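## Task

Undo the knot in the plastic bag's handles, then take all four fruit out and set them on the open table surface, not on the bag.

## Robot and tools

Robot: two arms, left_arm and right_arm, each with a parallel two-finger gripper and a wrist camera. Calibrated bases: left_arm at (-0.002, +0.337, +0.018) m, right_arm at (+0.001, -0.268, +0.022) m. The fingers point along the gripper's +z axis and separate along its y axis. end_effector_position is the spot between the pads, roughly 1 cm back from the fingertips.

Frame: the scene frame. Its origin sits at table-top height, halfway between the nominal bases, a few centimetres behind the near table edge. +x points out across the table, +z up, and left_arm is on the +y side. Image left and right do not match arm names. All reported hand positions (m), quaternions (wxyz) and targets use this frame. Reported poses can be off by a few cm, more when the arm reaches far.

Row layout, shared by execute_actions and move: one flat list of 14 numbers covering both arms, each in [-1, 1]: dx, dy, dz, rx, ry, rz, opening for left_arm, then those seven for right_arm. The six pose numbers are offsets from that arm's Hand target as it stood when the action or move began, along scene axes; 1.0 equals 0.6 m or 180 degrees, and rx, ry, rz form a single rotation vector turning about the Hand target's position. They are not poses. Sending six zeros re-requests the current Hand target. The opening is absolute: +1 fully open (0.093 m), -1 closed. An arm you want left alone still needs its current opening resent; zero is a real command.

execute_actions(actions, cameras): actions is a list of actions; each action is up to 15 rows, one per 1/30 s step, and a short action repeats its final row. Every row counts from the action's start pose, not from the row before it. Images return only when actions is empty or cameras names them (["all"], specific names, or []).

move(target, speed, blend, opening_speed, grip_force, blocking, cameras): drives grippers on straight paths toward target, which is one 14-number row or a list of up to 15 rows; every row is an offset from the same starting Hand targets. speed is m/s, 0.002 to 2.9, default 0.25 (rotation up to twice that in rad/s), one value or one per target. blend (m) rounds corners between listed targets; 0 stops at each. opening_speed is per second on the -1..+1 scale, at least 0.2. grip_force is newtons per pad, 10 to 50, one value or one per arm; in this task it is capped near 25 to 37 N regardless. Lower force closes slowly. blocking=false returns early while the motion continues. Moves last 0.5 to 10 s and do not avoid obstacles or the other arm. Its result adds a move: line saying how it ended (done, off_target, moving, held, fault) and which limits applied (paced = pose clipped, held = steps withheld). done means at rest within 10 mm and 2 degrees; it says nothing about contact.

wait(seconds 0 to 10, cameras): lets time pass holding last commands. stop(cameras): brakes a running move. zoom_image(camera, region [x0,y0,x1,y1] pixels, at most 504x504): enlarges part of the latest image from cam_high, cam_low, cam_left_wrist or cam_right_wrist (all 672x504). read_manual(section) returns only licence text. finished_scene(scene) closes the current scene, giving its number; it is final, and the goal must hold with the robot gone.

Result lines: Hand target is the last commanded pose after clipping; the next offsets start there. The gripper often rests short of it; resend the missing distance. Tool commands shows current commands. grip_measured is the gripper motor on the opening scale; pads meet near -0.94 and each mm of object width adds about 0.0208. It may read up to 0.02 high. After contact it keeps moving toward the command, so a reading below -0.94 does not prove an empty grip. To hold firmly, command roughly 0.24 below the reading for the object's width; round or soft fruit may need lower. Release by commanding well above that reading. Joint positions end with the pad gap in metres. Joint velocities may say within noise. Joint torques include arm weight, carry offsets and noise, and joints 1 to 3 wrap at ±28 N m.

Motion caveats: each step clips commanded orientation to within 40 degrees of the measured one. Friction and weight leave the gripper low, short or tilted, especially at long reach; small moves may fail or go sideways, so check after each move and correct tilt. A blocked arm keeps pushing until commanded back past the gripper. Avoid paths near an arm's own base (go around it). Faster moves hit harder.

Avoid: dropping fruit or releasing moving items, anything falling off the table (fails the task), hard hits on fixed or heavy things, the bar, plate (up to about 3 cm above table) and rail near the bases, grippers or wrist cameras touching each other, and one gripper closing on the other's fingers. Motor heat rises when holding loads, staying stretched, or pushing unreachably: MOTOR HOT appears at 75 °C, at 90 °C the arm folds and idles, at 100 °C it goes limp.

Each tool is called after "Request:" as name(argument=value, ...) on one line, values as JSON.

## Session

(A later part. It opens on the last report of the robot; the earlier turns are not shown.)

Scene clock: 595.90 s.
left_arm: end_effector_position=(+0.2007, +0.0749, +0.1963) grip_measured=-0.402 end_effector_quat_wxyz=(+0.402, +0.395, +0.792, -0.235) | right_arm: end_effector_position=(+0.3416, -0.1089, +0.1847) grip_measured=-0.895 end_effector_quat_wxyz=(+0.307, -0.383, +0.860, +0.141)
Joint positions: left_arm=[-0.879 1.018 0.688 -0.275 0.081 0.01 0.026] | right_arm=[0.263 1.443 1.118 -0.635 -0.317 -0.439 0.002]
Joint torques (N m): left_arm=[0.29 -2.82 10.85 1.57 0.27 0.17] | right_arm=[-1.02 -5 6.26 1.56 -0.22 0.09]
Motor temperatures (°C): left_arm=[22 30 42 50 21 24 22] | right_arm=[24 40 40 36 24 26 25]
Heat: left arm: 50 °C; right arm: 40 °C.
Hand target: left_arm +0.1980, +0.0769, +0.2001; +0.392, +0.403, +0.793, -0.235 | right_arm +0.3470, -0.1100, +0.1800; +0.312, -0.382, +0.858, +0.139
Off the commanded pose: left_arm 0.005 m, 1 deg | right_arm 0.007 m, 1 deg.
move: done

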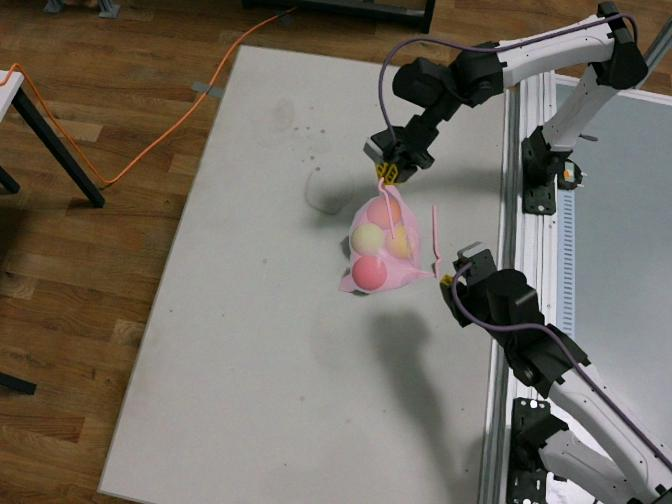

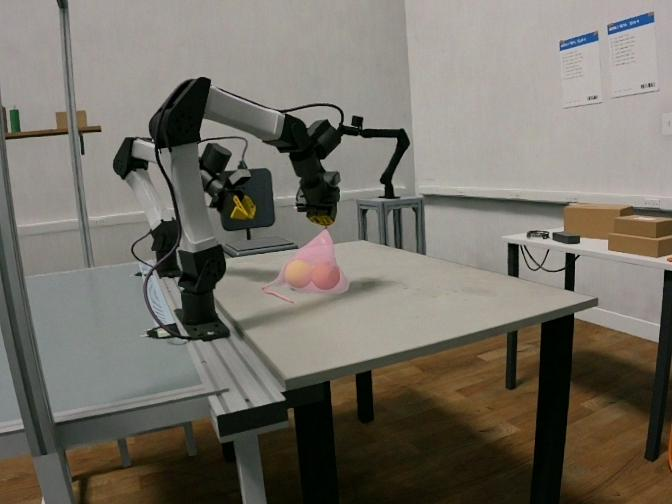

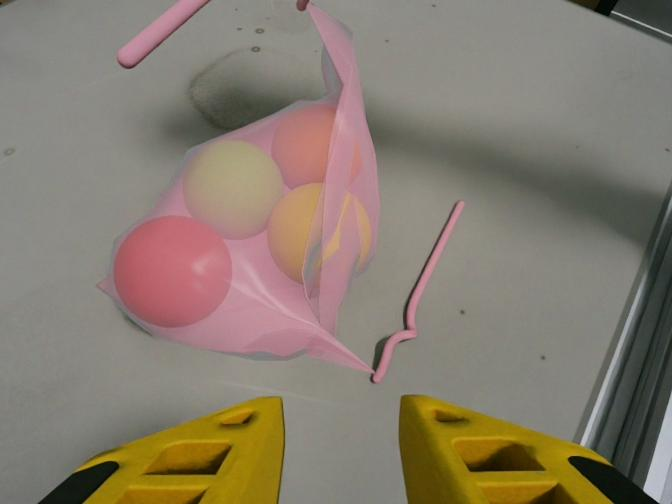

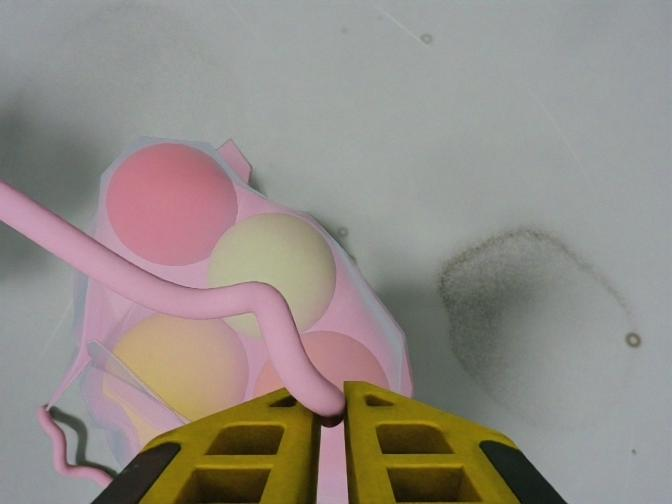

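Request:
zoom_image(camera="cam_left_wrist", region=[240, 0, 480, 400])

Request:
zoom_image(camera="cam_low", region=[250, 210, 380, 310])

Scaled by 1.260 from the camera's 672x504 image, which has a finer 960x720 frame.

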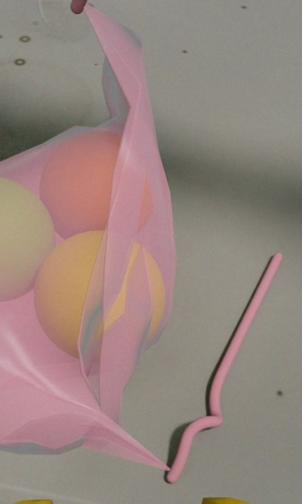

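Scaled by 3.877 from the camera's 672x504 image, which has a finer 960x720 frame.

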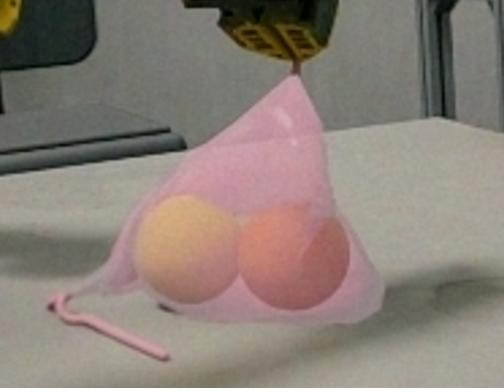

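Request:
move(target=[[0,0,0,0,0,0,-0.4, -0.1067, -0.0383, -0.2167, 0,0,0, -1.0],[0,0,0,0,0,0,-0.4, -0.1067, -0.0383, -0.2167, 0,0,0, -0.4]], speed=[0.12, 0.1], cameras=["cam_left_wrist", "cam_right_wrist"])

Scene clock: 637.27 s.
left_arm: end_effector_position=(+0.2006, +0.0749, +0.1962) grip_measured=-0.402 end_effector_quat_wxyz=(+0.402, +0.395, +0.792, -0.235) | right_arm: end_effector_position=(+0.2807, -0.1334, +0.0481) grip_measured=-0.402 end_effector_quat_wxyz=(+0.299, -0.379, +0.865, +0.137)
Joint positions: left_arm=[-0.879 1.018 0.688 -0.276 0.082 0.01 0.026] | right_arm=[0.234 1.401 0.508 -0.089 -0.322 -0.458 0.026]
Joint torques (N m): left_arm=[0.28 -2.84 10.85 1.59 0.26 0.19] | right_arm=[-1.02 -4.98 5.08 1.54 -0.34 0.03]
Motor temperatures (°C): left_arm=[22 28 50 46 21 24 22] | right_arm=[24 38 40 36 24 26 25]
Heat: left arm: 50 °C; right arm: 40 °C.
Hand target: left_arm +0.1980, +0.0769, +0.2002; +0.392, +0.403, +0.793, -0.235 | right_arm +0.2829, -0.1329, +0.0500; +0.312, -0.382, +0.858, +0.139
Off the commanded pose: left_arm 0.005 m, 1 deg | right_arm 0.003 m, 2 deg.
move: done
Images, in order (width x height): cam_left_wrist 672x504, cam_right_wrist 672x504.

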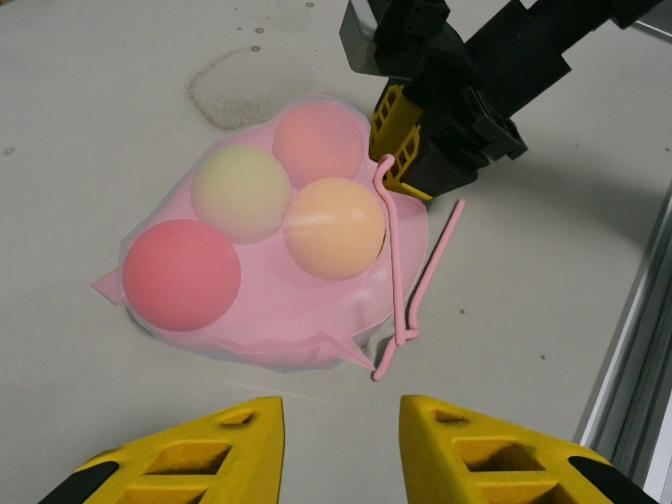

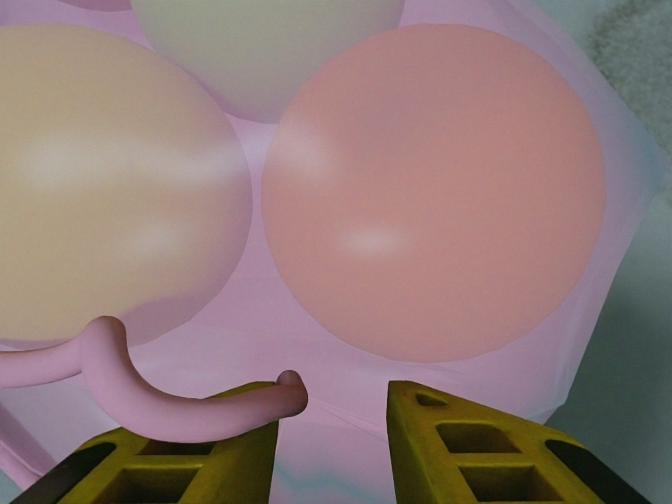

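Request:
move(target=[[0,0,0,0,0,0,-0.4, -0.0567, -0.0633, 0.1017, 0,0,0, -0.4],[0,0,0,0,0,0,-0.4, -0.0833, -0.0833, 0.25, 0,0,0, -0.4]], speed=0.15, blend=[0.02, 0], cameras=["cam_left_wrist", "cam_right_wrist", "cam_high"])

Request:
zoom_image(camera="cam_left_wrist", region=[80, 80, 480, 400])

Request:
zoom_image(camera="cam_right_wrist", region=[0, 100, 500, 504])

Scene clock: 645.30 s.
left_arm: end_effector_position=(+0.2006, +0.0749, +0.1962) grip_measured=-0.402 end_effector_quat_wxyz=(+0.402, +0.395, +0.792, -0.235) | right_arm: end_effector_position=(+0.2350, -0.1831, +0.1912) grip_measured=-0.402 end_effector_quat_wxyz=(+0.309, -0.379, +0.862, +0.135)
Joint positions: left_arm=[-0.879 1.018 0.688 -0.276 0.082 0.01 0.026] | right_arm=[0.033 0.971 0.861 -0.918 -0.429 -0.638 0.026]
Joint torques (N m): left_arm=[0.28 -2.81 10.85 1.58 0.27 0.17] | right_arm=[-1.03 -2.3 9.16 0.86 -0.45 0.01]
Heat: left arm: 51 °C; right arm: 39 °C.
Hand target: left_arm +0.1980, +0.0769, +0.2002; +0.392, +0.403, +0.793, -0.235 | right_arm +0.2329, -0.1829, +0.2000; +0.312, -0.382, +0.858, +0.139
Off the commanded pose: left_arm 0.005 m, 1 deg | right_arm 0.009 m, 1 deg.
move: done
Images, in order (width x height): cam_high 672x504, cam_left_wrist 672x504, cam_right_wrist 672x504.

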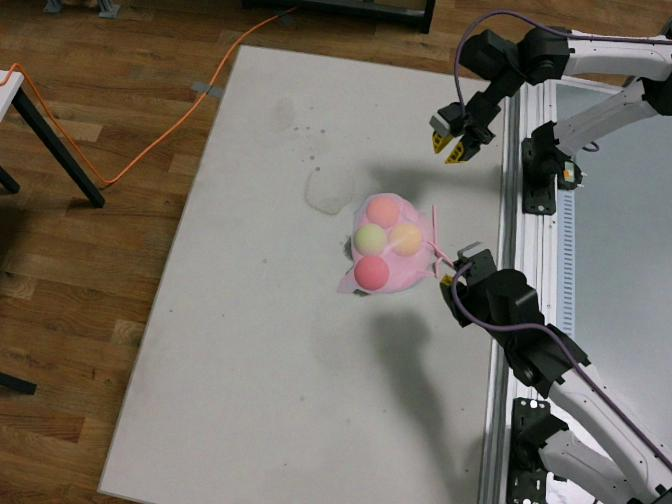

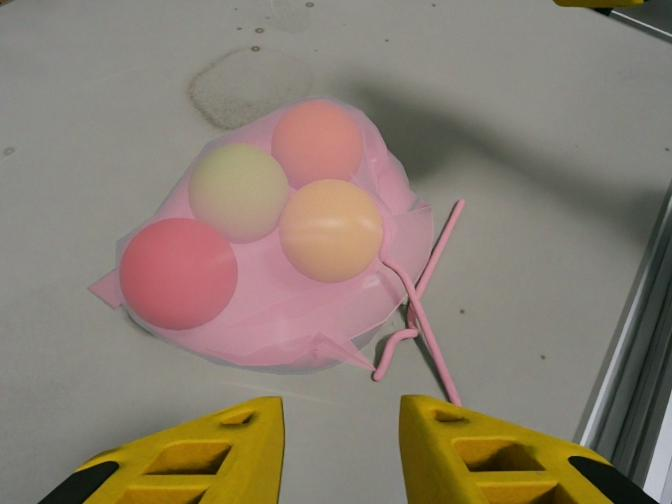

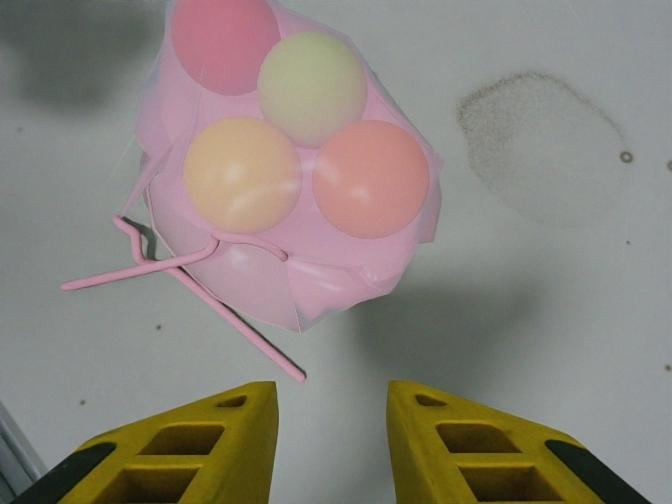

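Scaled by 1.260 from the camera's 672x504 image, which has a finer 960x720 frame.

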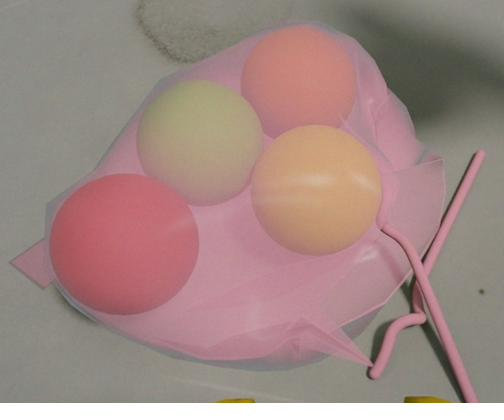

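Scaled by 1.008 from the camera's 672x504 image, which has a finer 960x720 frame.

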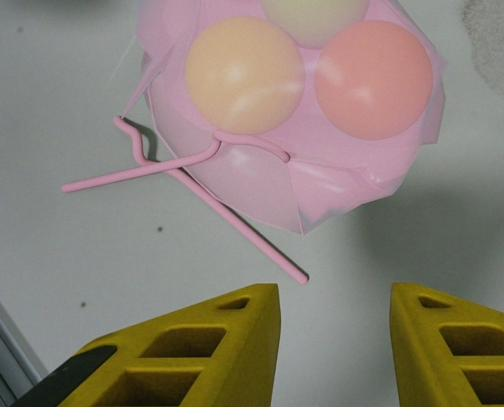

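Request:
zoom_image(camera="cam_right_wrist", region=[90, 130, 330, 350])

Request:
zoom_image(camera="cam_left_wrist", region=[300, 140, 480, 400])

Scaled by 2.100 from the camera's 672x504 image, which has a finer 960x720 frame.

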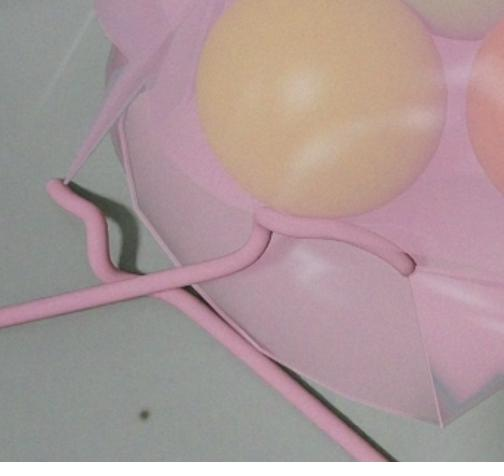

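Scaled by 1.938 from the camera's 672x504 image, which has a finer 960x720 frame.

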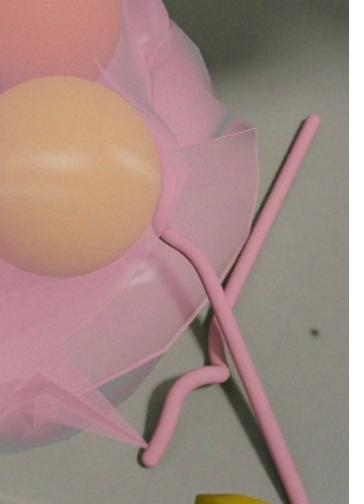

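Request:
move(target=[0.035, -0.1232, -0.1503, 0.3237, -0.1239, -0.5393, -0.19, 0,0,0,0,0,0,-0.4], speed=0.5, cameras=["cam_left_wrist", "cam_right_wrist"])

Scene clock: 684.50 s.
left_arm: end_effector_position=(+0.2197, +0.0031, +0.1097) grip_measured=-0.192 end_effector_quat_wxyz=(+0.011, +0.983, +0.183, -0.003) | right_arm: end_effector_position=(+0.2350, -0.1831, +0.1912) grip_measured=-0.402 end_effector_quat_wxyz=(+0.309, -0.379, +0.862, +0.135)
Joint positions: left_arm=[-0.988 2.066 1.775 -1.264 -0.001 1.784 0.036] | right_arm=[0.033 0.971 0.861 -0.919 -0.429 -0.638 0.026]
Joint torques (N m): left_arm=[-0.75 -7.8 9.02 0.06 -0.09 0.15] | right_arm=[-1.07 -2.18 9.33 0.89 -0.43 0.04]
Heat: left arm: 52 °C; right arm: 43 °C.
Hand target: left_arm +0.2190, +0.0030, +0.1098; +0.000, +0.985, +0.173, +0.000 | right_arm +0.2330, -0.1829, +0.2000; +0.312, -0.382, +0.859, +0.139
Off the commanded pose: left_arm 0.001 m, 2 deg | right_arm 0.009 m, 1 deg.
move: done
Images, in order (width x height): cam_left_wrist 672x504, cam_right_wrist 672x504.

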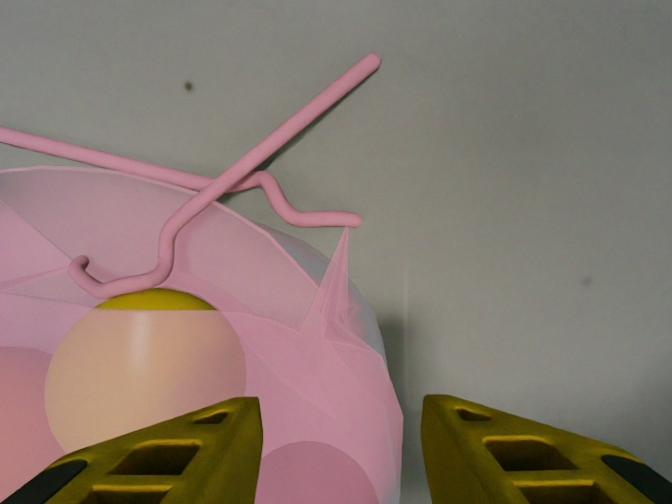

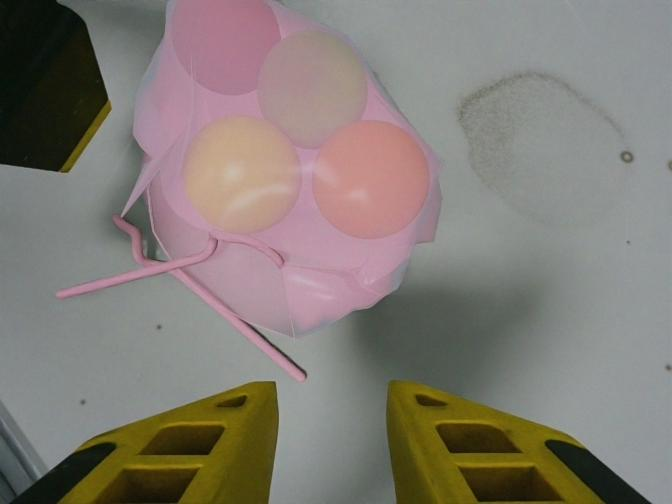

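Request:
move(target=[0.0125, 0.0117, -0.13, 0, 0, 0, -0.19, 0,0,0,0,0,0,-0.4], speed=0.12, cameras=["cam_left_wrist"])

Scene clock: 693.50 s.
left_arm: end_effector_position=(+0.2224, +0.0092, +0.0387) grip_measured=-0.192 end_effector_quat_wxyz=(+0.001, +0.984, +0.177, -0.007) | right_arm: end_effector_position=(+0.2350, -0.1831, +0.1912) grip_measured=-0.402 end_effector_quat_wxyz=(+0.309, -0.379, +0.862, +0.135)
Joint positions: left_arm=[-0.971 2.124 1.576 -1.03 -0.003 1.811 0.036] | right_arm=[0.033 0.971 0.861 -0.919 -0.429 -0.638 0.026]
Joint torques (N m): left_arm=[0.14 -8.43 5.61 0.52 -0.09 0.17] | right_arm=[-0.99 -2.25 9.22 0.88 -0.47 0.04]
Heat: left arm: 51 °C; right arm: 44 °C.
Hand target: left_arm +0.2266, +0.0099, +0.0320; +0.000, +0.985, +0.173, +0.000 | right_arm +0.2330, -0.1829, +0.2000; +0.312, -0.382, +0.859, +0.139
Off the commanded pose: left_arm 0.008 m, 1 deg | right_arm 0.009 m, 1 deg.
move: done
Images, in order (width x height): cam_left_wrist 672x504.

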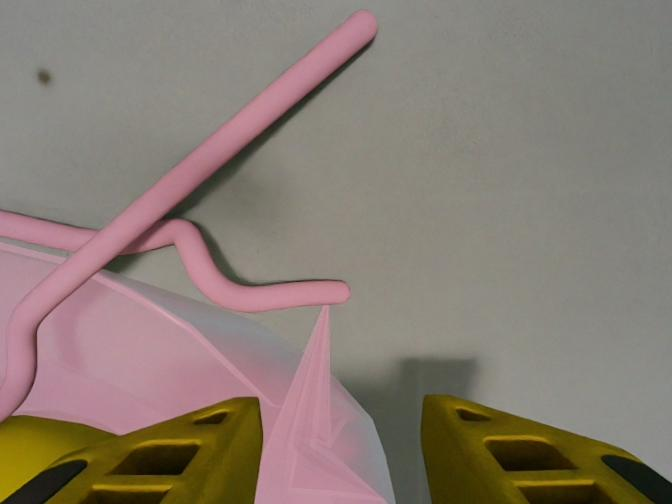

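Request:
move(target=[0.004, -0.001, -0.058, 0, 0, 0, -0.19, 0,0,0,0,0,0,-0.4], speed=0.04, cameras=["cam_left_wrist"])

Scene clock: 699.63 s.
left_arm: end_effector_position=(+0.2242, +0.0085, +0.0142) grip_measured=-0.192 end_effector_quat_wxyz=(+0.002, +0.984, +0.176, -0.007) | right_arm: end_effector_position=(+0.2350, -0.1831, +0.1912) grip_measured=-0.402 end_effector_quat_wxyz=(+0.309, -0.379, +0.862, +0.135)
Joint positions: left_arm=[-0.968 2.159 1.531 -0.946 -0.003 1.817 0.036] | right_arm=[0.033 0.971 0.861 -0.919 -0.429 -0.638 0.026]
Joint torques (N m): left_arm=[0.21 -7.17 4.44 0.82 -0.07 0.16] | right_arm=[-1.03 -2.24 9.4 0.9 -0.49 0.06]
Motor temperatures (°C): left_arm=[22 32 48 42 21 24 22] | right_arm=[24 35 44 31 25 26 25]
Heat: left arm: 48 °C; right arm: 44 °C.
Hand target: left_arm +0.2290, +0.0093, -0.0028; +0.000, +0.985, +0.173, +0.000 | right_arm +0.2330, -0.1829, +0.2000; +0.312, -0.382, +0.859, +0.139
Off the commanded pose: left_arm 0.018 m, 1 deg | right_arm 0.009 m, 1 deg.
move: off_target (left_arm)
Images, in order (width x height): cam_left_wrist 672x504.

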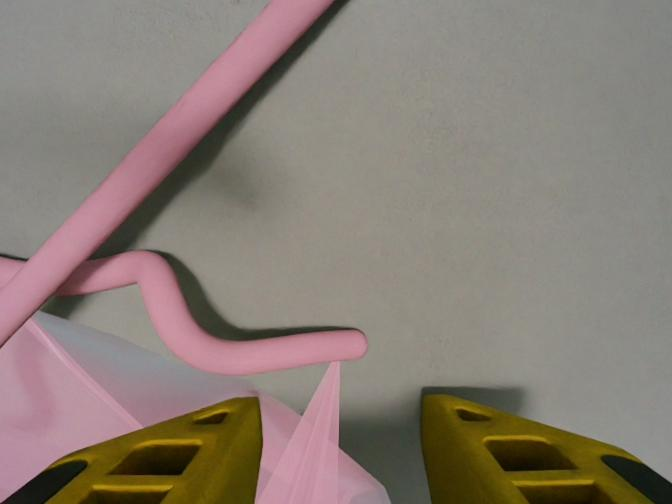

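Request:
move(target=[0, 0, -0.005, 0, 0, 0, -1.0, 0,0,0,0,0,0,-0.4], speed=0.04, opening_speed=0.6, grip_force=[30, 30], cameras=["cam_left_wrist"])

Scene clock: 704.10 s.
left_arm: end_effector_position=(+0.2313, -0.0018, +0.0140) grip_measured=-0.962 end_effector_quat_wxyz=(+0.026, +0.984, +0.176, +0.004) | right_arm: end_effector_position=(+0.2350, -0.1831, +0.1912) grip_measured=-0.402 end_effector_quat_wxyz=(+0.309, -0.379, +0.862, +0.135)
Joint positions: left_arm=[-0.968 2.159 1.529 -0.892 -0.003 1.818 0] | right_arm=[0.033 0.971 0.861 -0.919 -0.429 -0.638 0.026]
Joint torques (N m): left_arm=[0.25 -6.9 4.19 0.51 -0.06 0.18] | right_arm=[-0.99 -2.3 9.42 0.87 -0.45 0.04]
Heat: left arm: 47 °C; right arm: 44 °C.
Hand target: left_arm +0.2289, +0.0095, -0.0059; +0.000, +0.985, +0.173, +0.000 | right_arm +0.2330, -0.1829, +0.2000; +0.312, -0.382, +0.859, +0.139
Off the commanded pose: left_arm 0.023 m, 3 deg | right_arm 0.009 m, 1 deg.
grip_force (N): 30, 30
move: off_target (left_arm)
Images, in order (width x height): cam_left_wrist 672x504.

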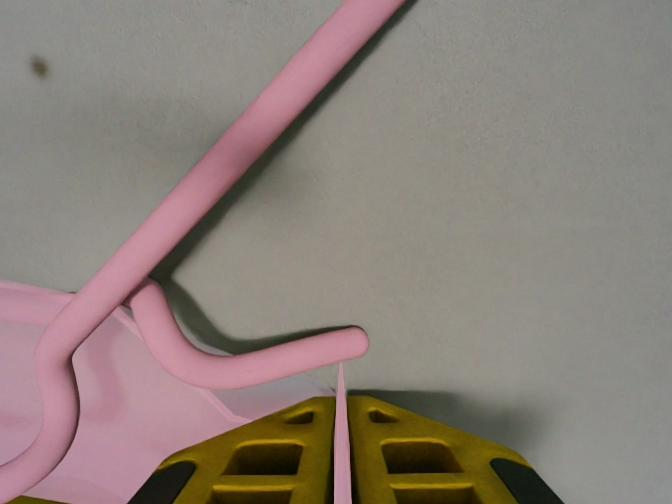

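Request:
move(target=[[0.0185, 0.0175, 0.2433, 0, 0, 0.02, -1.0, 0,0,0,0,0,0,-0.4],[0.1768, 0.1008, 0.2433, 0, 0, 0.11, -1.0, 0,0,0,0,0,0,-0.4]], speed=0.1, blend=[0.03, 0], cameras=["cam_left_wrist", "cam_right_wrist", "cam_high"])

Scene clock: 715.27 s.
left_arm: end_effector_position=(+0.3345, +0.0666, +0.1403) grip_measured=-0.963 end_effector_quat_wxyz=(+0.012, +0.943, +0.333, -0.001) | right_arm: end_effector_position=(+0.2350, -0.1831, +0.1912) grip_measured=-0.402 end_effector_quat_wxyz=(+0.309, -0.379, +0.862, +0.135)
Joint positions: left_arm=[-0.681 2.207 2.124 -1.466 -0.003 1.779 0] | right_arm=[0.033 0.971 0.861 -0.919 -0.429 -0.638 0.026]
Joint torques (N m): left_arm=[0.01 -8.77 8.96 0.09 -0.07 -0.13] | right_arm=[-0.99 -2.22 9.24 0.89 -0.46 0.03]
Heat: left arm: 46 °C; right arm: 44 °C.
Hand target: left_arm +0.3350, +0.0699, +0.1401; +0.000, +0.941, +0.340, -0.001 | right_arm +0.2330, -0.1829, +0.2000; +0.312, -0.382, +0.859, +0.139
Off the commanded pose: left_arm 0.003 m, 2 deg | right_arm 0.009 m, 1 deg.
grip_force (N): 30, 30
move: done
Images, in order (width x height): cam_high 672x504, cam_left_wrist 672x504, cam_right_wrist 672x504.

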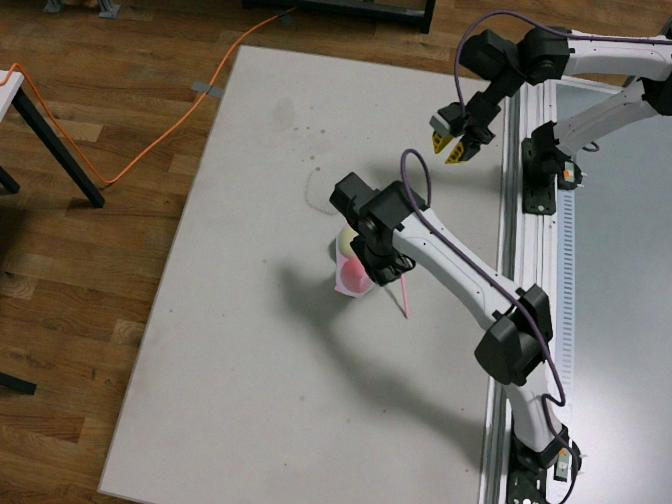

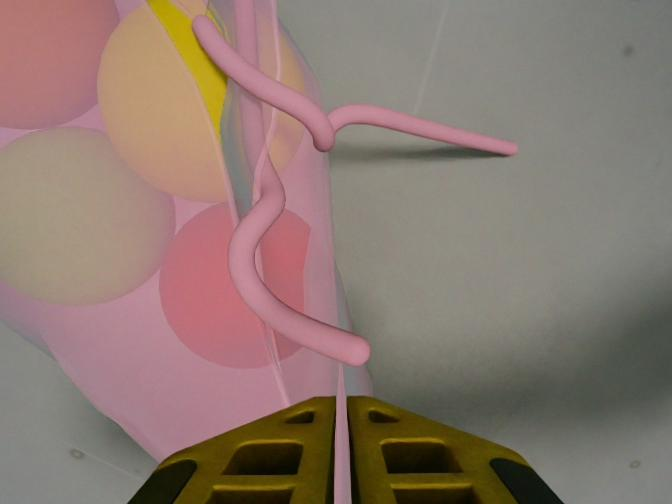

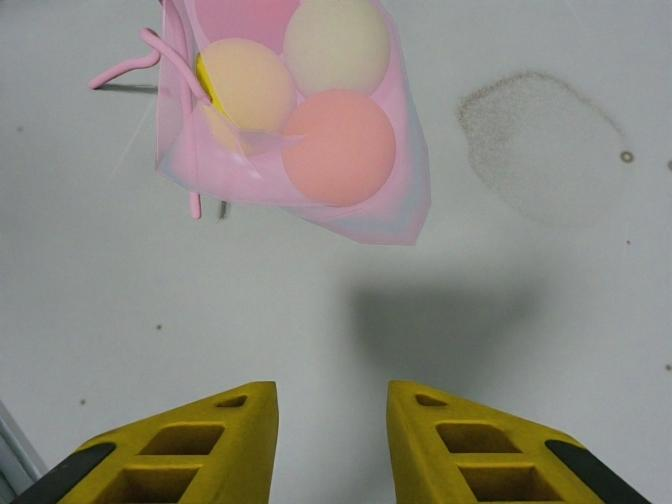

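Request:
move(target=[[0.005, -0.0617, -0.0667, 0, 0, 0, -1.0, 0,0,0,0,0,0,-0.4],[0.005, -0.0617, -0.0667, 0, 0, 0, -0.5, 0,0,0,0,0,0,-0.4],[-0.06, 0.02, 0.1, 0, 0, 0, -0.5, 0,0,0,0,0,0,-0.4]], speed=[0.08, 0.1, 0.12], cameras=["cam_left_wrist", "cam_right_wrist", "cam_high"])

Scene clock: 731.97 s.
left_arm: end_effector_position=(+0.3037, +0.0723, +0.1969) grip_measured=-0.502 end_effector_quat_wxyz=(+0.039, +0.939, +0.342, +0.014) | right_arm: end_effector_position=(+0.2350, -0.1831, +0.1912) grip_measured=-0.402 end_effector_quat_wxyz=(+0.309, -0.379, +0.862, +0.135)
Joint positions: left_arm=[-0.721 2.053 2.11 -1.543 -0.003 1.721 0.021] | right_arm=[0.033 0.971 0.861 -0.919 -0.429 -0.638 0.026]
Joint torques (N m): left_arm=[0.12 -10.24 5.49 0.23 -0.07 0.14] | right_arm=[-1.02 -2.3 9.52 0.87 -0.43 0.04]
Heat: left arm: 47 °C; right arm: 45 °C.
Hand target: left_arm +0.2990, +0.0819, +0.2000; +0.000, +0.940, +0.340, +0.000 | right_arm +0.2330, -0.1829, +0.2000; +0.312, -0.382, +0.859, +0.139
Off the commanded pose: left_arm 0.011 m, 5 deg | right_arm 0.009 m, 1 deg.
joint sent to its limit (left arm) — joint 4 (wrist pitch), lower limit. The joint targets are off in orientation, not in position.
grip_force (N): 30, 30
move: off_target (left_arm); target 2's new opening was sent with left_arm's hand 0.011 m and 2 deg from that target
Images, in order (width x height): cam_high 672x504, cam_left_wrist 672x504, cam_right_wrist 672x504.

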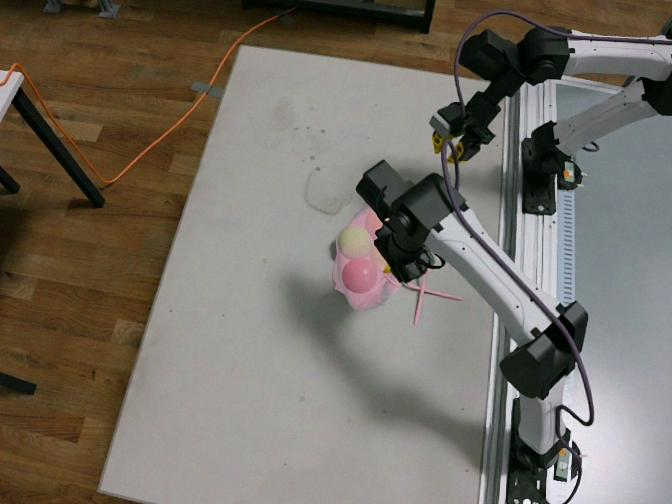

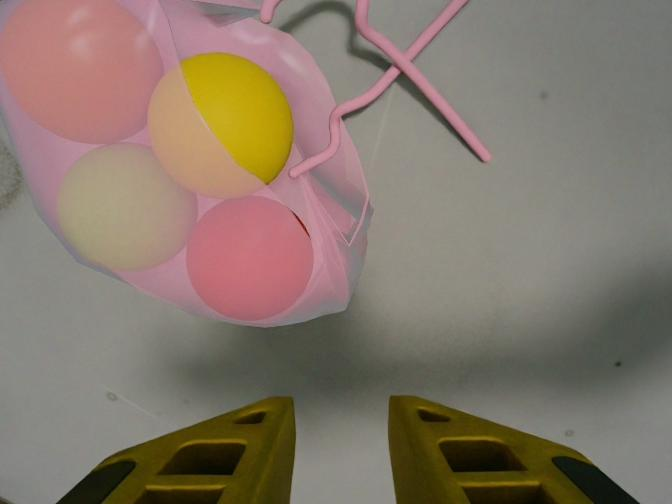

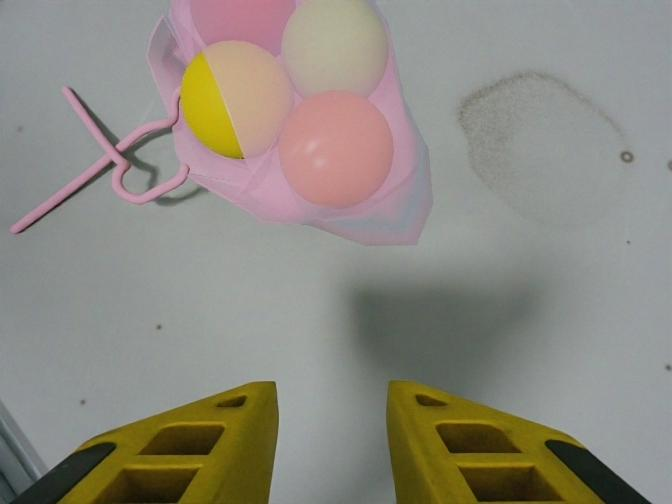

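Request:
move(target=[[-0.0733, 0.1133, 0.05, 0, 0, 0, -0.5, 0.0, 0.0, 0.0, -0.12,0.0021,0.218,-0.19],[-0.0733, 0.1133, 0.05, 0, 0, 0, -0.5, 0.0567, 0.2648, -0.13, -0.2412,0.0042,0.436,-0.19]], speed=0.45, blend=[0.04, 0], cameras=["cam_right_wrist", "cam_left_wrist"])

Scene clock: 770.23 s.
left_arm: end_effector_position=(+0.2605, +0.1410, +0.2281) grip_measured=-0.502 end_effector_quat_wxyz=(+0.044, +0.938, +0.343, +0.020) | right_arm: end_effector_position=(+0.2642, -0.0264, +0.1205) grip_measured=-0.193 end_effector_quat_wxyz=(-0.003, +0.903, -0.429, -0.004)
Joint positions: left_arm=[-0.653 1.735 1.81 -1.546 -0.003 1.786 0.021] | right_arm=[0.71 1.909 1.573 -1.24 0.01 -1.502 0.036]
Joint torques (N m): left_arm=[0.21 -7.87 5.42 0.29 -0.05 0.16] | right_arm=[0.12 -7.77 8.49 0.05 0.02 0.03]
Motor temperatures (°C): left_arm=[22 37 42 37 21 24 22] | right_arm=[24 34 45 30 25 26 24]
Heat: left arm: 42 °C; right arm: 45 °C.
Hand target: left_arm +0.2550, +0.1499, +0.2301; +0.000, +0.941, +0.340, +0.000 | right_arm +0.2669, -0.0239, +0.1220; +0.000, +0.907, -0.422, -0.001
Off the commanded pose: left_arm 0.011 m, 6 deg | right_arm 0.004 m, 1 deg.
joint sent to its limit (left arm) — joint 4 (wrist pitch), lower limit. The joint targets are off in orientation, not in position.
grip_force (N): 30, 30
move: off_target (left_arm); blend cut to 0 m at target 1
Images, in order (width x height): cam_left_wrist 672x504, cam_right_wrist 672x504.

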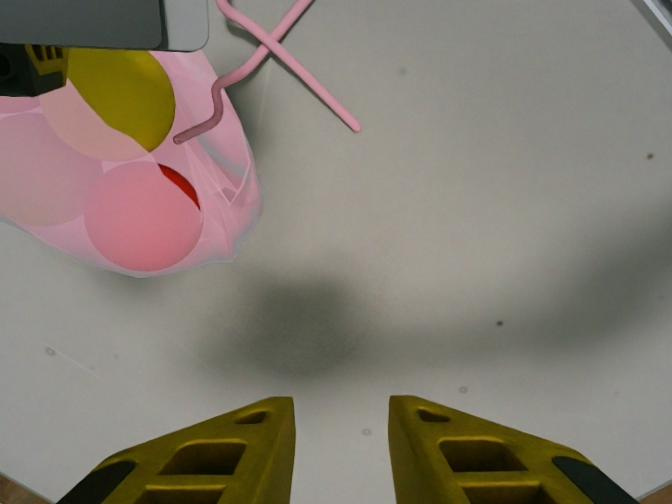

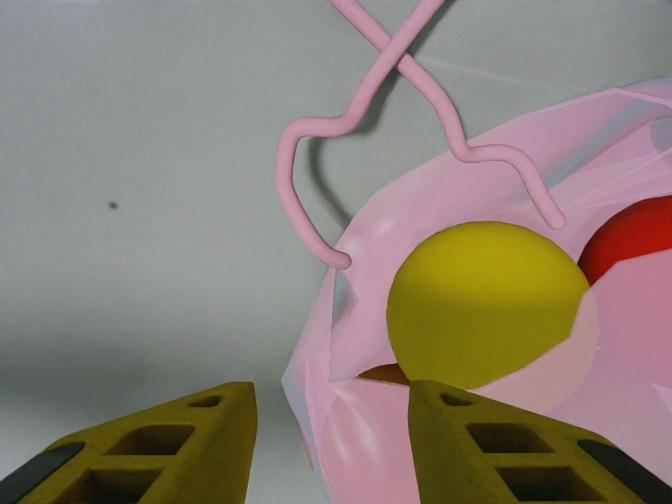

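Request:
move(target=[[0, 0, 0, 0, 0, 0, -0.5, -0.045, 0.0067, 0.0167, 0.0931,-0.0527,-0.3756,-0.44],[0,0,0,0,0,0,-0.5, -0.0608, 0.0023, -0.055, 0.1862,-0.1055,-0.7511,-0.44]], speed=0.5, blend=[0.02, 0], cameras=["cam_right_wrist", "cam_left_wrist"])

Scene clock: 806.60 s.
left_arm: end_effector_position=(+0.2605, +0.1410, +0.2281) grip_measured=-0.502 end_effector_quat_wxyz=(+0.044, +0.938, +0.343, +0.020) | right_arm: end_effector_position=(+0.2304, -0.0254, +0.0898) grip_measured=-0.437 end_effector_quat_wxyz=(+0.254, +0.077, +0.964, -0.014)
Joint positions: left_arm=[-0.653 1.735 1.81 -1.546 -0.003 1.786 0.021] | right_arm=[1.015 1.675 1.057 -0.761 0.493 1.164 0.024]
Joint torques (N m): left_arm=[0.18 -7.71 5.45 0.3 -0.06 0.16] | right_arm=[0.58 -5.57 7.39 0.47 0.57 0.22]
Motor temperatures (°C): left_arm=[22 36 42 35 21 24 22] | right_arm=[24 39 44 28 25 26 24]
Heat: left arm: 42 °C; right arm: 44 °C.
Hand target: left_arm +0.2550, +0.1499, +0.2301; +0.000, +0.941, +0.340, +0.000 | right_arm +0.2305, -0.0226, +0.0890; +0.258, +0.076, +0.963, -0.021
Off the commanded pose: left_arm 0.011 m, 6 deg | right_arm 0.003 m, 1 deg.
joint sent to its limit (left arm) — joint 4 (wrist pitch), lower limit. The joint targets are off in orientation, not in position.
grip_force (N): 30, 30
move: off_target (left_arm)
Images, in order (width x height): cam_left_wrist 672x504, cam_right_wrist 672x504.

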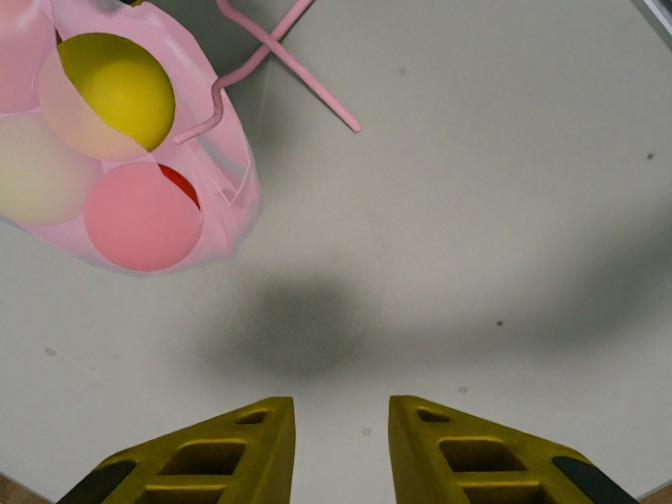

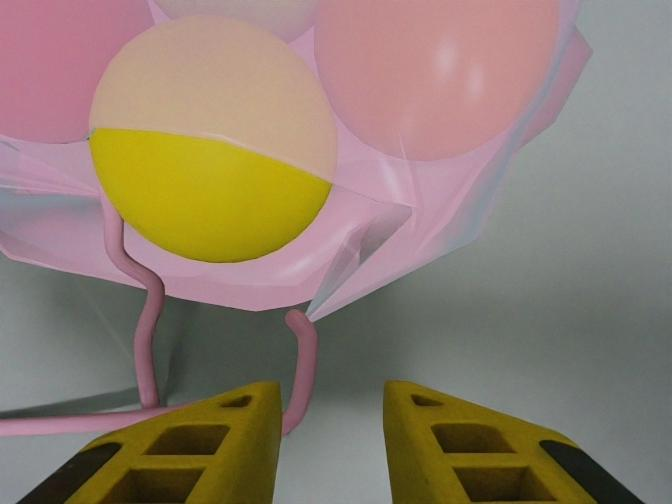

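Request:
move(target=[0,0,0,0,0,0,-0.5, 0.0222, 0.0175, -0.113, 0,0,0,-0.44], speed=0.06, cameras=["cam_right_wrist"])

Scene clock: 817.77 s.
left_arm: end_effector_position=(+0.2605, +0.1410, +0.2281) grip_measured=-0.502 end_effector_quat_wxyz=(+0.044, +0.938, +0.343, +0.020) | right_arm: end_effector_position=(+0.2396, -0.0130, +0.0279) grip_measured=-0.437 end_effector_quat_wxyz=(+0.252, +0.077, +0.964, -0.022)
Joint positions: left_arm=[-0.653 1.735 1.81 -1.546 -0.003 1.786 0.021] | right_arm=[1.007 1.854 0.999 -0.537 0.494 1.159 0.024]
Joint torques (N m): left_arm=[0.21 -7.88 5.45 0.3 -0.06 0.13] | right_arm=[-0.81 -6.56 4.71 0.93 0.46 0.04]
Heat: left arm: 42 °C; right arm: 43 °C.
Hand target: left_arm +0.2550, +0.1499, +0.2301; +0.000, +0.941, +0.340, +0.000 | right_arm +0.2437, -0.0122, +0.0211; +0.258, +0.076, +0.963, -0.021
Off the commanded pose: left_arm 0.011 m, 6 deg | right_arm 0.008 m, 1 deg.
joint sent to its limit (left arm) — joint 4 (wrist pitch), lower limit. The joint targets are off in orientation, not in position.
grip_force (N): 30, 30
move: off_target (left_arm)
Images, in order (width x height): cam_right_wrist 672x504.

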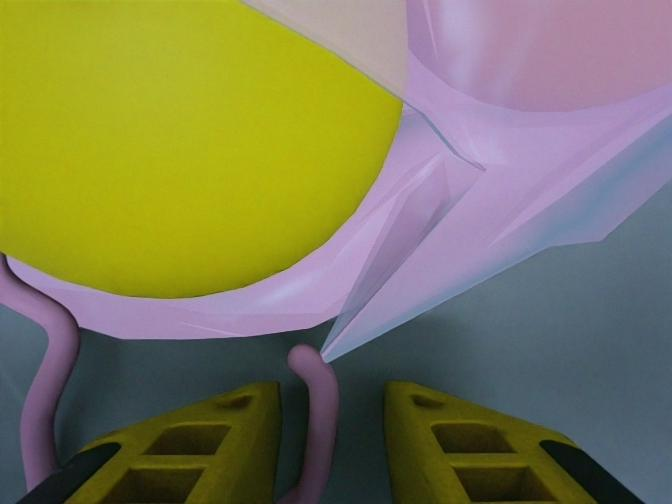

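Request:
move(target=[0,0,0,0,0,0,-0.5, 0.006, 0, -0.005, 0,0,0,-1.0], speed=0.05, opening_speed=0.6, cameras=["cam_right_wrist"])

Scene clock: 823.13 s.
left_arm: end_effector_position=(+0.2605, +0.1410, +0.2281) grip_measured=-0.502 end_effector_quat_wxyz=(+0.044, +0.938, +0.343, +0.020) | right_arm: end_effector_position=(+0.2430, -0.0140, +0.0278) grip_measured=-0.894 end_effector_quat_wxyz=(+0.255, +0.076, +0.964, -0.023)
Joint positions: left_arm=[-0.653 1.735 1.81 -1.546 -0.003 1.786 0.021] | right_arm=[0.999 1.856 0.998 -0.527 0.499 1.147 0.002]
Joint torques (N m): left_arm=[0.18 -7.8 5.48 0.3 -0.05 0.16] | right_arm=[-1.13 -5.86 4.93 0.99 0.46 0]
Heat: left arm: 42 °C; right arm: 43 °C.
Hand target: left_arm +0.2550, +0.1499, +0.2301; +0.000, +0.941, +0.340, +0.000 | right_arm +0.2473, -0.0121, +0.0181; +0.258, +0.076, +0.963, -0.021
Off the commanded pose: left_arm 0.011 m, 6 deg | right_arm 0.011 m, 0 deg.
joint sent to its limit (left arm) — joint 4 (wrist pitch), lower limit. The joint targets are off in orientation, not in position.
grip_force (N): 30, 30
move: off_target (left_arm, right_arm)
Images, in order (width x height): cam_right_wrist 672x504.

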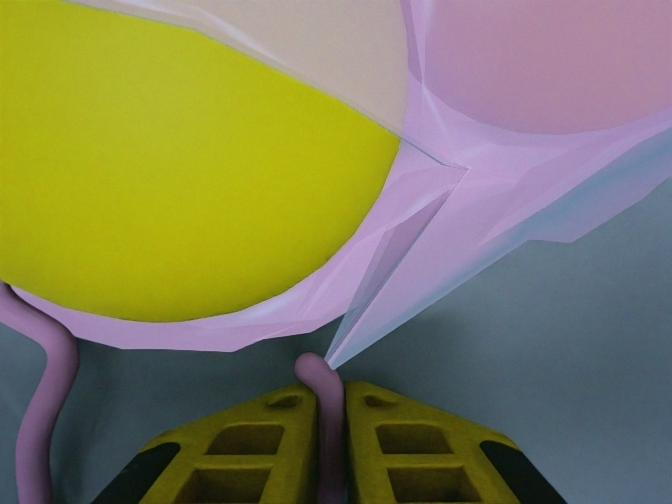

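Request:
move(target=[[0,0,0,0,0,0,-0.5, 0.0045, -0.0048, 0.2033, 0,0,0,-1.0],[0,0,0,0,0,0,-0.5, 0.1628, -0.0632, 0.2033, 0,0,0,-1.0]], speed=0.1, blend=[0.03, 0], cameras=["cam_right_wrist", "cam_left_wrist"])

Scene clock: 829.27 s.
left_arm: end_effector_position=(+0.2605, +0.1410, +0.2281) grip_measured=-0.502 end_effector_quat_wxyz=(+0.044, +0.938, +0.343, +0.020) | right_arm: end_effector_position=(+0.2429, -0.0164, +0.0314) grip_measured=-0.894 end_effector_quat_wxyz=(+0.252, +0.074, +0.964, -0.032)
Joint positions: left_arm=[-0.653 1.735 1.81 -1.546 -0.003 1.786 0.021] | right_arm=[0.996 1.853 1.015 -0.565 0.5 1.145 0.002]
Joint torques (N m): left_arm=[0.18 -7.82 5.44 0.3 -0.03 0.18] | right_arm=[-0.27 -8.24 5.59 0.49 0.44 0.11]
Heat: left arm: 42 °C; right arm: 42 °C.
Hand target: left_arm +0.2550, +0.1499, +0.2301; +0.000, +0.941, +0.340, +0.000 | right_arm +0.2426, -0.0165, +0.0311; +0.251, +0.074, +0.965, -0.032 (not the last commanded pose)
Off the commanded pose: left_arm 0.011 m, 6 deg | right_arm 0.153 m, 1 deg.
joint sent to its limit (left arm) — joint 4 (wrist pitch), lower limit. The joint targets are off in orientation, not in position.
grip_force (N): 30, 30
move: held (right_arm; a check stopped the path), off_target (left_arm); path passed 0 of 2 targets; limits=held
pose unreachable (right arm): on one or more control steps of this call, first in action 0 (counted from 0), this arm could not follow its commanded pose, so it was not sent that pose on those steps. It may still have moved: this result reports where it is.
cause: moving toward the commanded pose would bring a part of the arm too close to another arm (this arm's wrist (the part past joint 4) and the left arm's wrist camera, 42 mm apart when this arm was first held).
Images, in order (width x height): cam_left_wrist 672x504, cam_right_wrist 672x504.

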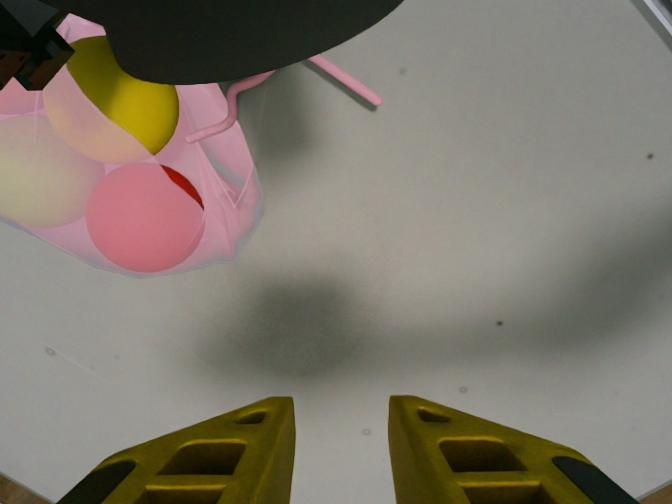

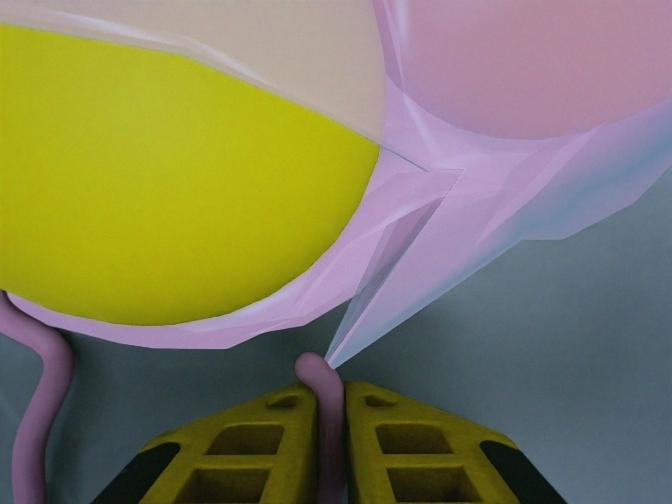

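Request:
move(target=[[-0.0917, 0.1168, -0.0167, -0.3062, 0.0274, 0.4657, -0.5, 0,0,0,0,0,0,-1.0],[-0.0917, 0.1168, -0.0167, -0.3062, 0.0274, 0.4657, -0.5, 0.01, -0.002, 0.1833, 0,0,0,-1.0],[-0.0917, 0.1168, -0.0167, -0.3062, 0.0274, 0.4657, -0.5, 0.1707, -0.0558, 0.1833, 0,0,0,-1.0]], speed=[0.5, 0.1, 0.1], blend=[0, 0.03, 0], cameras=["cam_right_wrist", "cam_left_wrist", "cam_high"])

Scene clock: 840.23 s.
left_arm: end_effector_position=(+0.1952, +0.2222, +0.2184) grip_measured=-0.502 end_effector_quat_wxyz=(+0.370, +0.384, +0.826, -0.181) | right_arm: end_effector_position=(+0.3359, -0.0605, +0.1384) grip_measured=-0.894 end_effector_quat_wxyz=(+0.245, +0.075, +0.965, -0.049)
Joint positions: left_arm=[-0.176 0.746 0.812 -0.92 0.502 0.509 0.021] | right_arm=[0.703 1.785 1.39 -0.899 0.445 0.834 0.002]
Joint torques (N m): left_arm=[-0.77 -0.81 6.35 2.14 0.33 -0.12] | right_arm=[-0.84 -7.06 9.28 0.97 0.21 -0.01]
Heat: left arm: 42 °C; right arm: 41 °C.
Hand target: left_arm +0.2000, +0.2199, +0.2200; +0.384, +0.384, +0.821, -0.179 | right_arm +0.3451, -0.0500, +0.1410; +0.251, +0.074, +0.965, -0.032
Off the commanded pose: left_arm 0.006 m, 2 deg | right_arm 0.014 m, 2 deg.
grip_force (N): 30, 30
move: off_target (right_arm)
Images, in order (width x height): cam_high 672x504, cam_left_wrist 672x504, cam_right_wrist 672x504.

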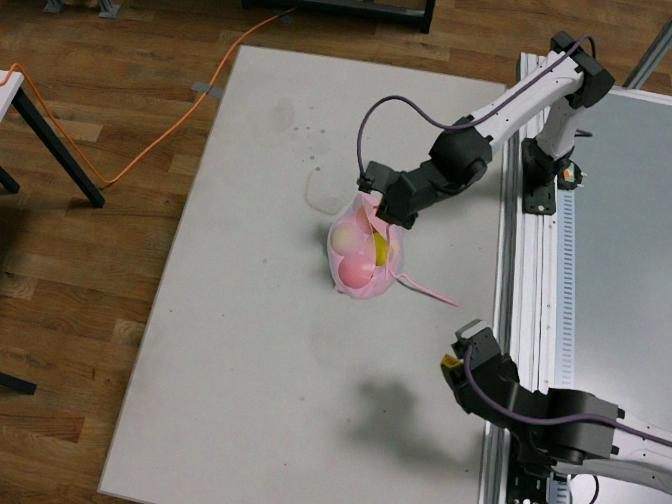

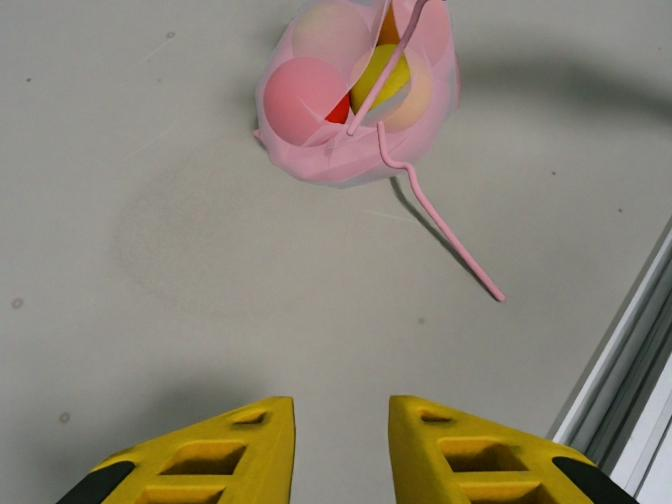

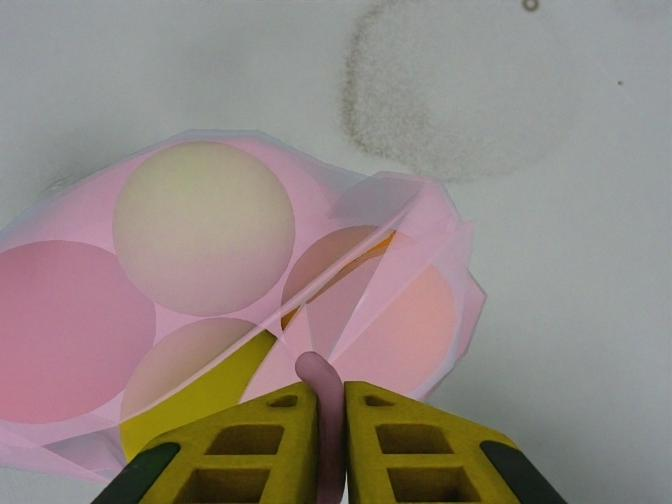

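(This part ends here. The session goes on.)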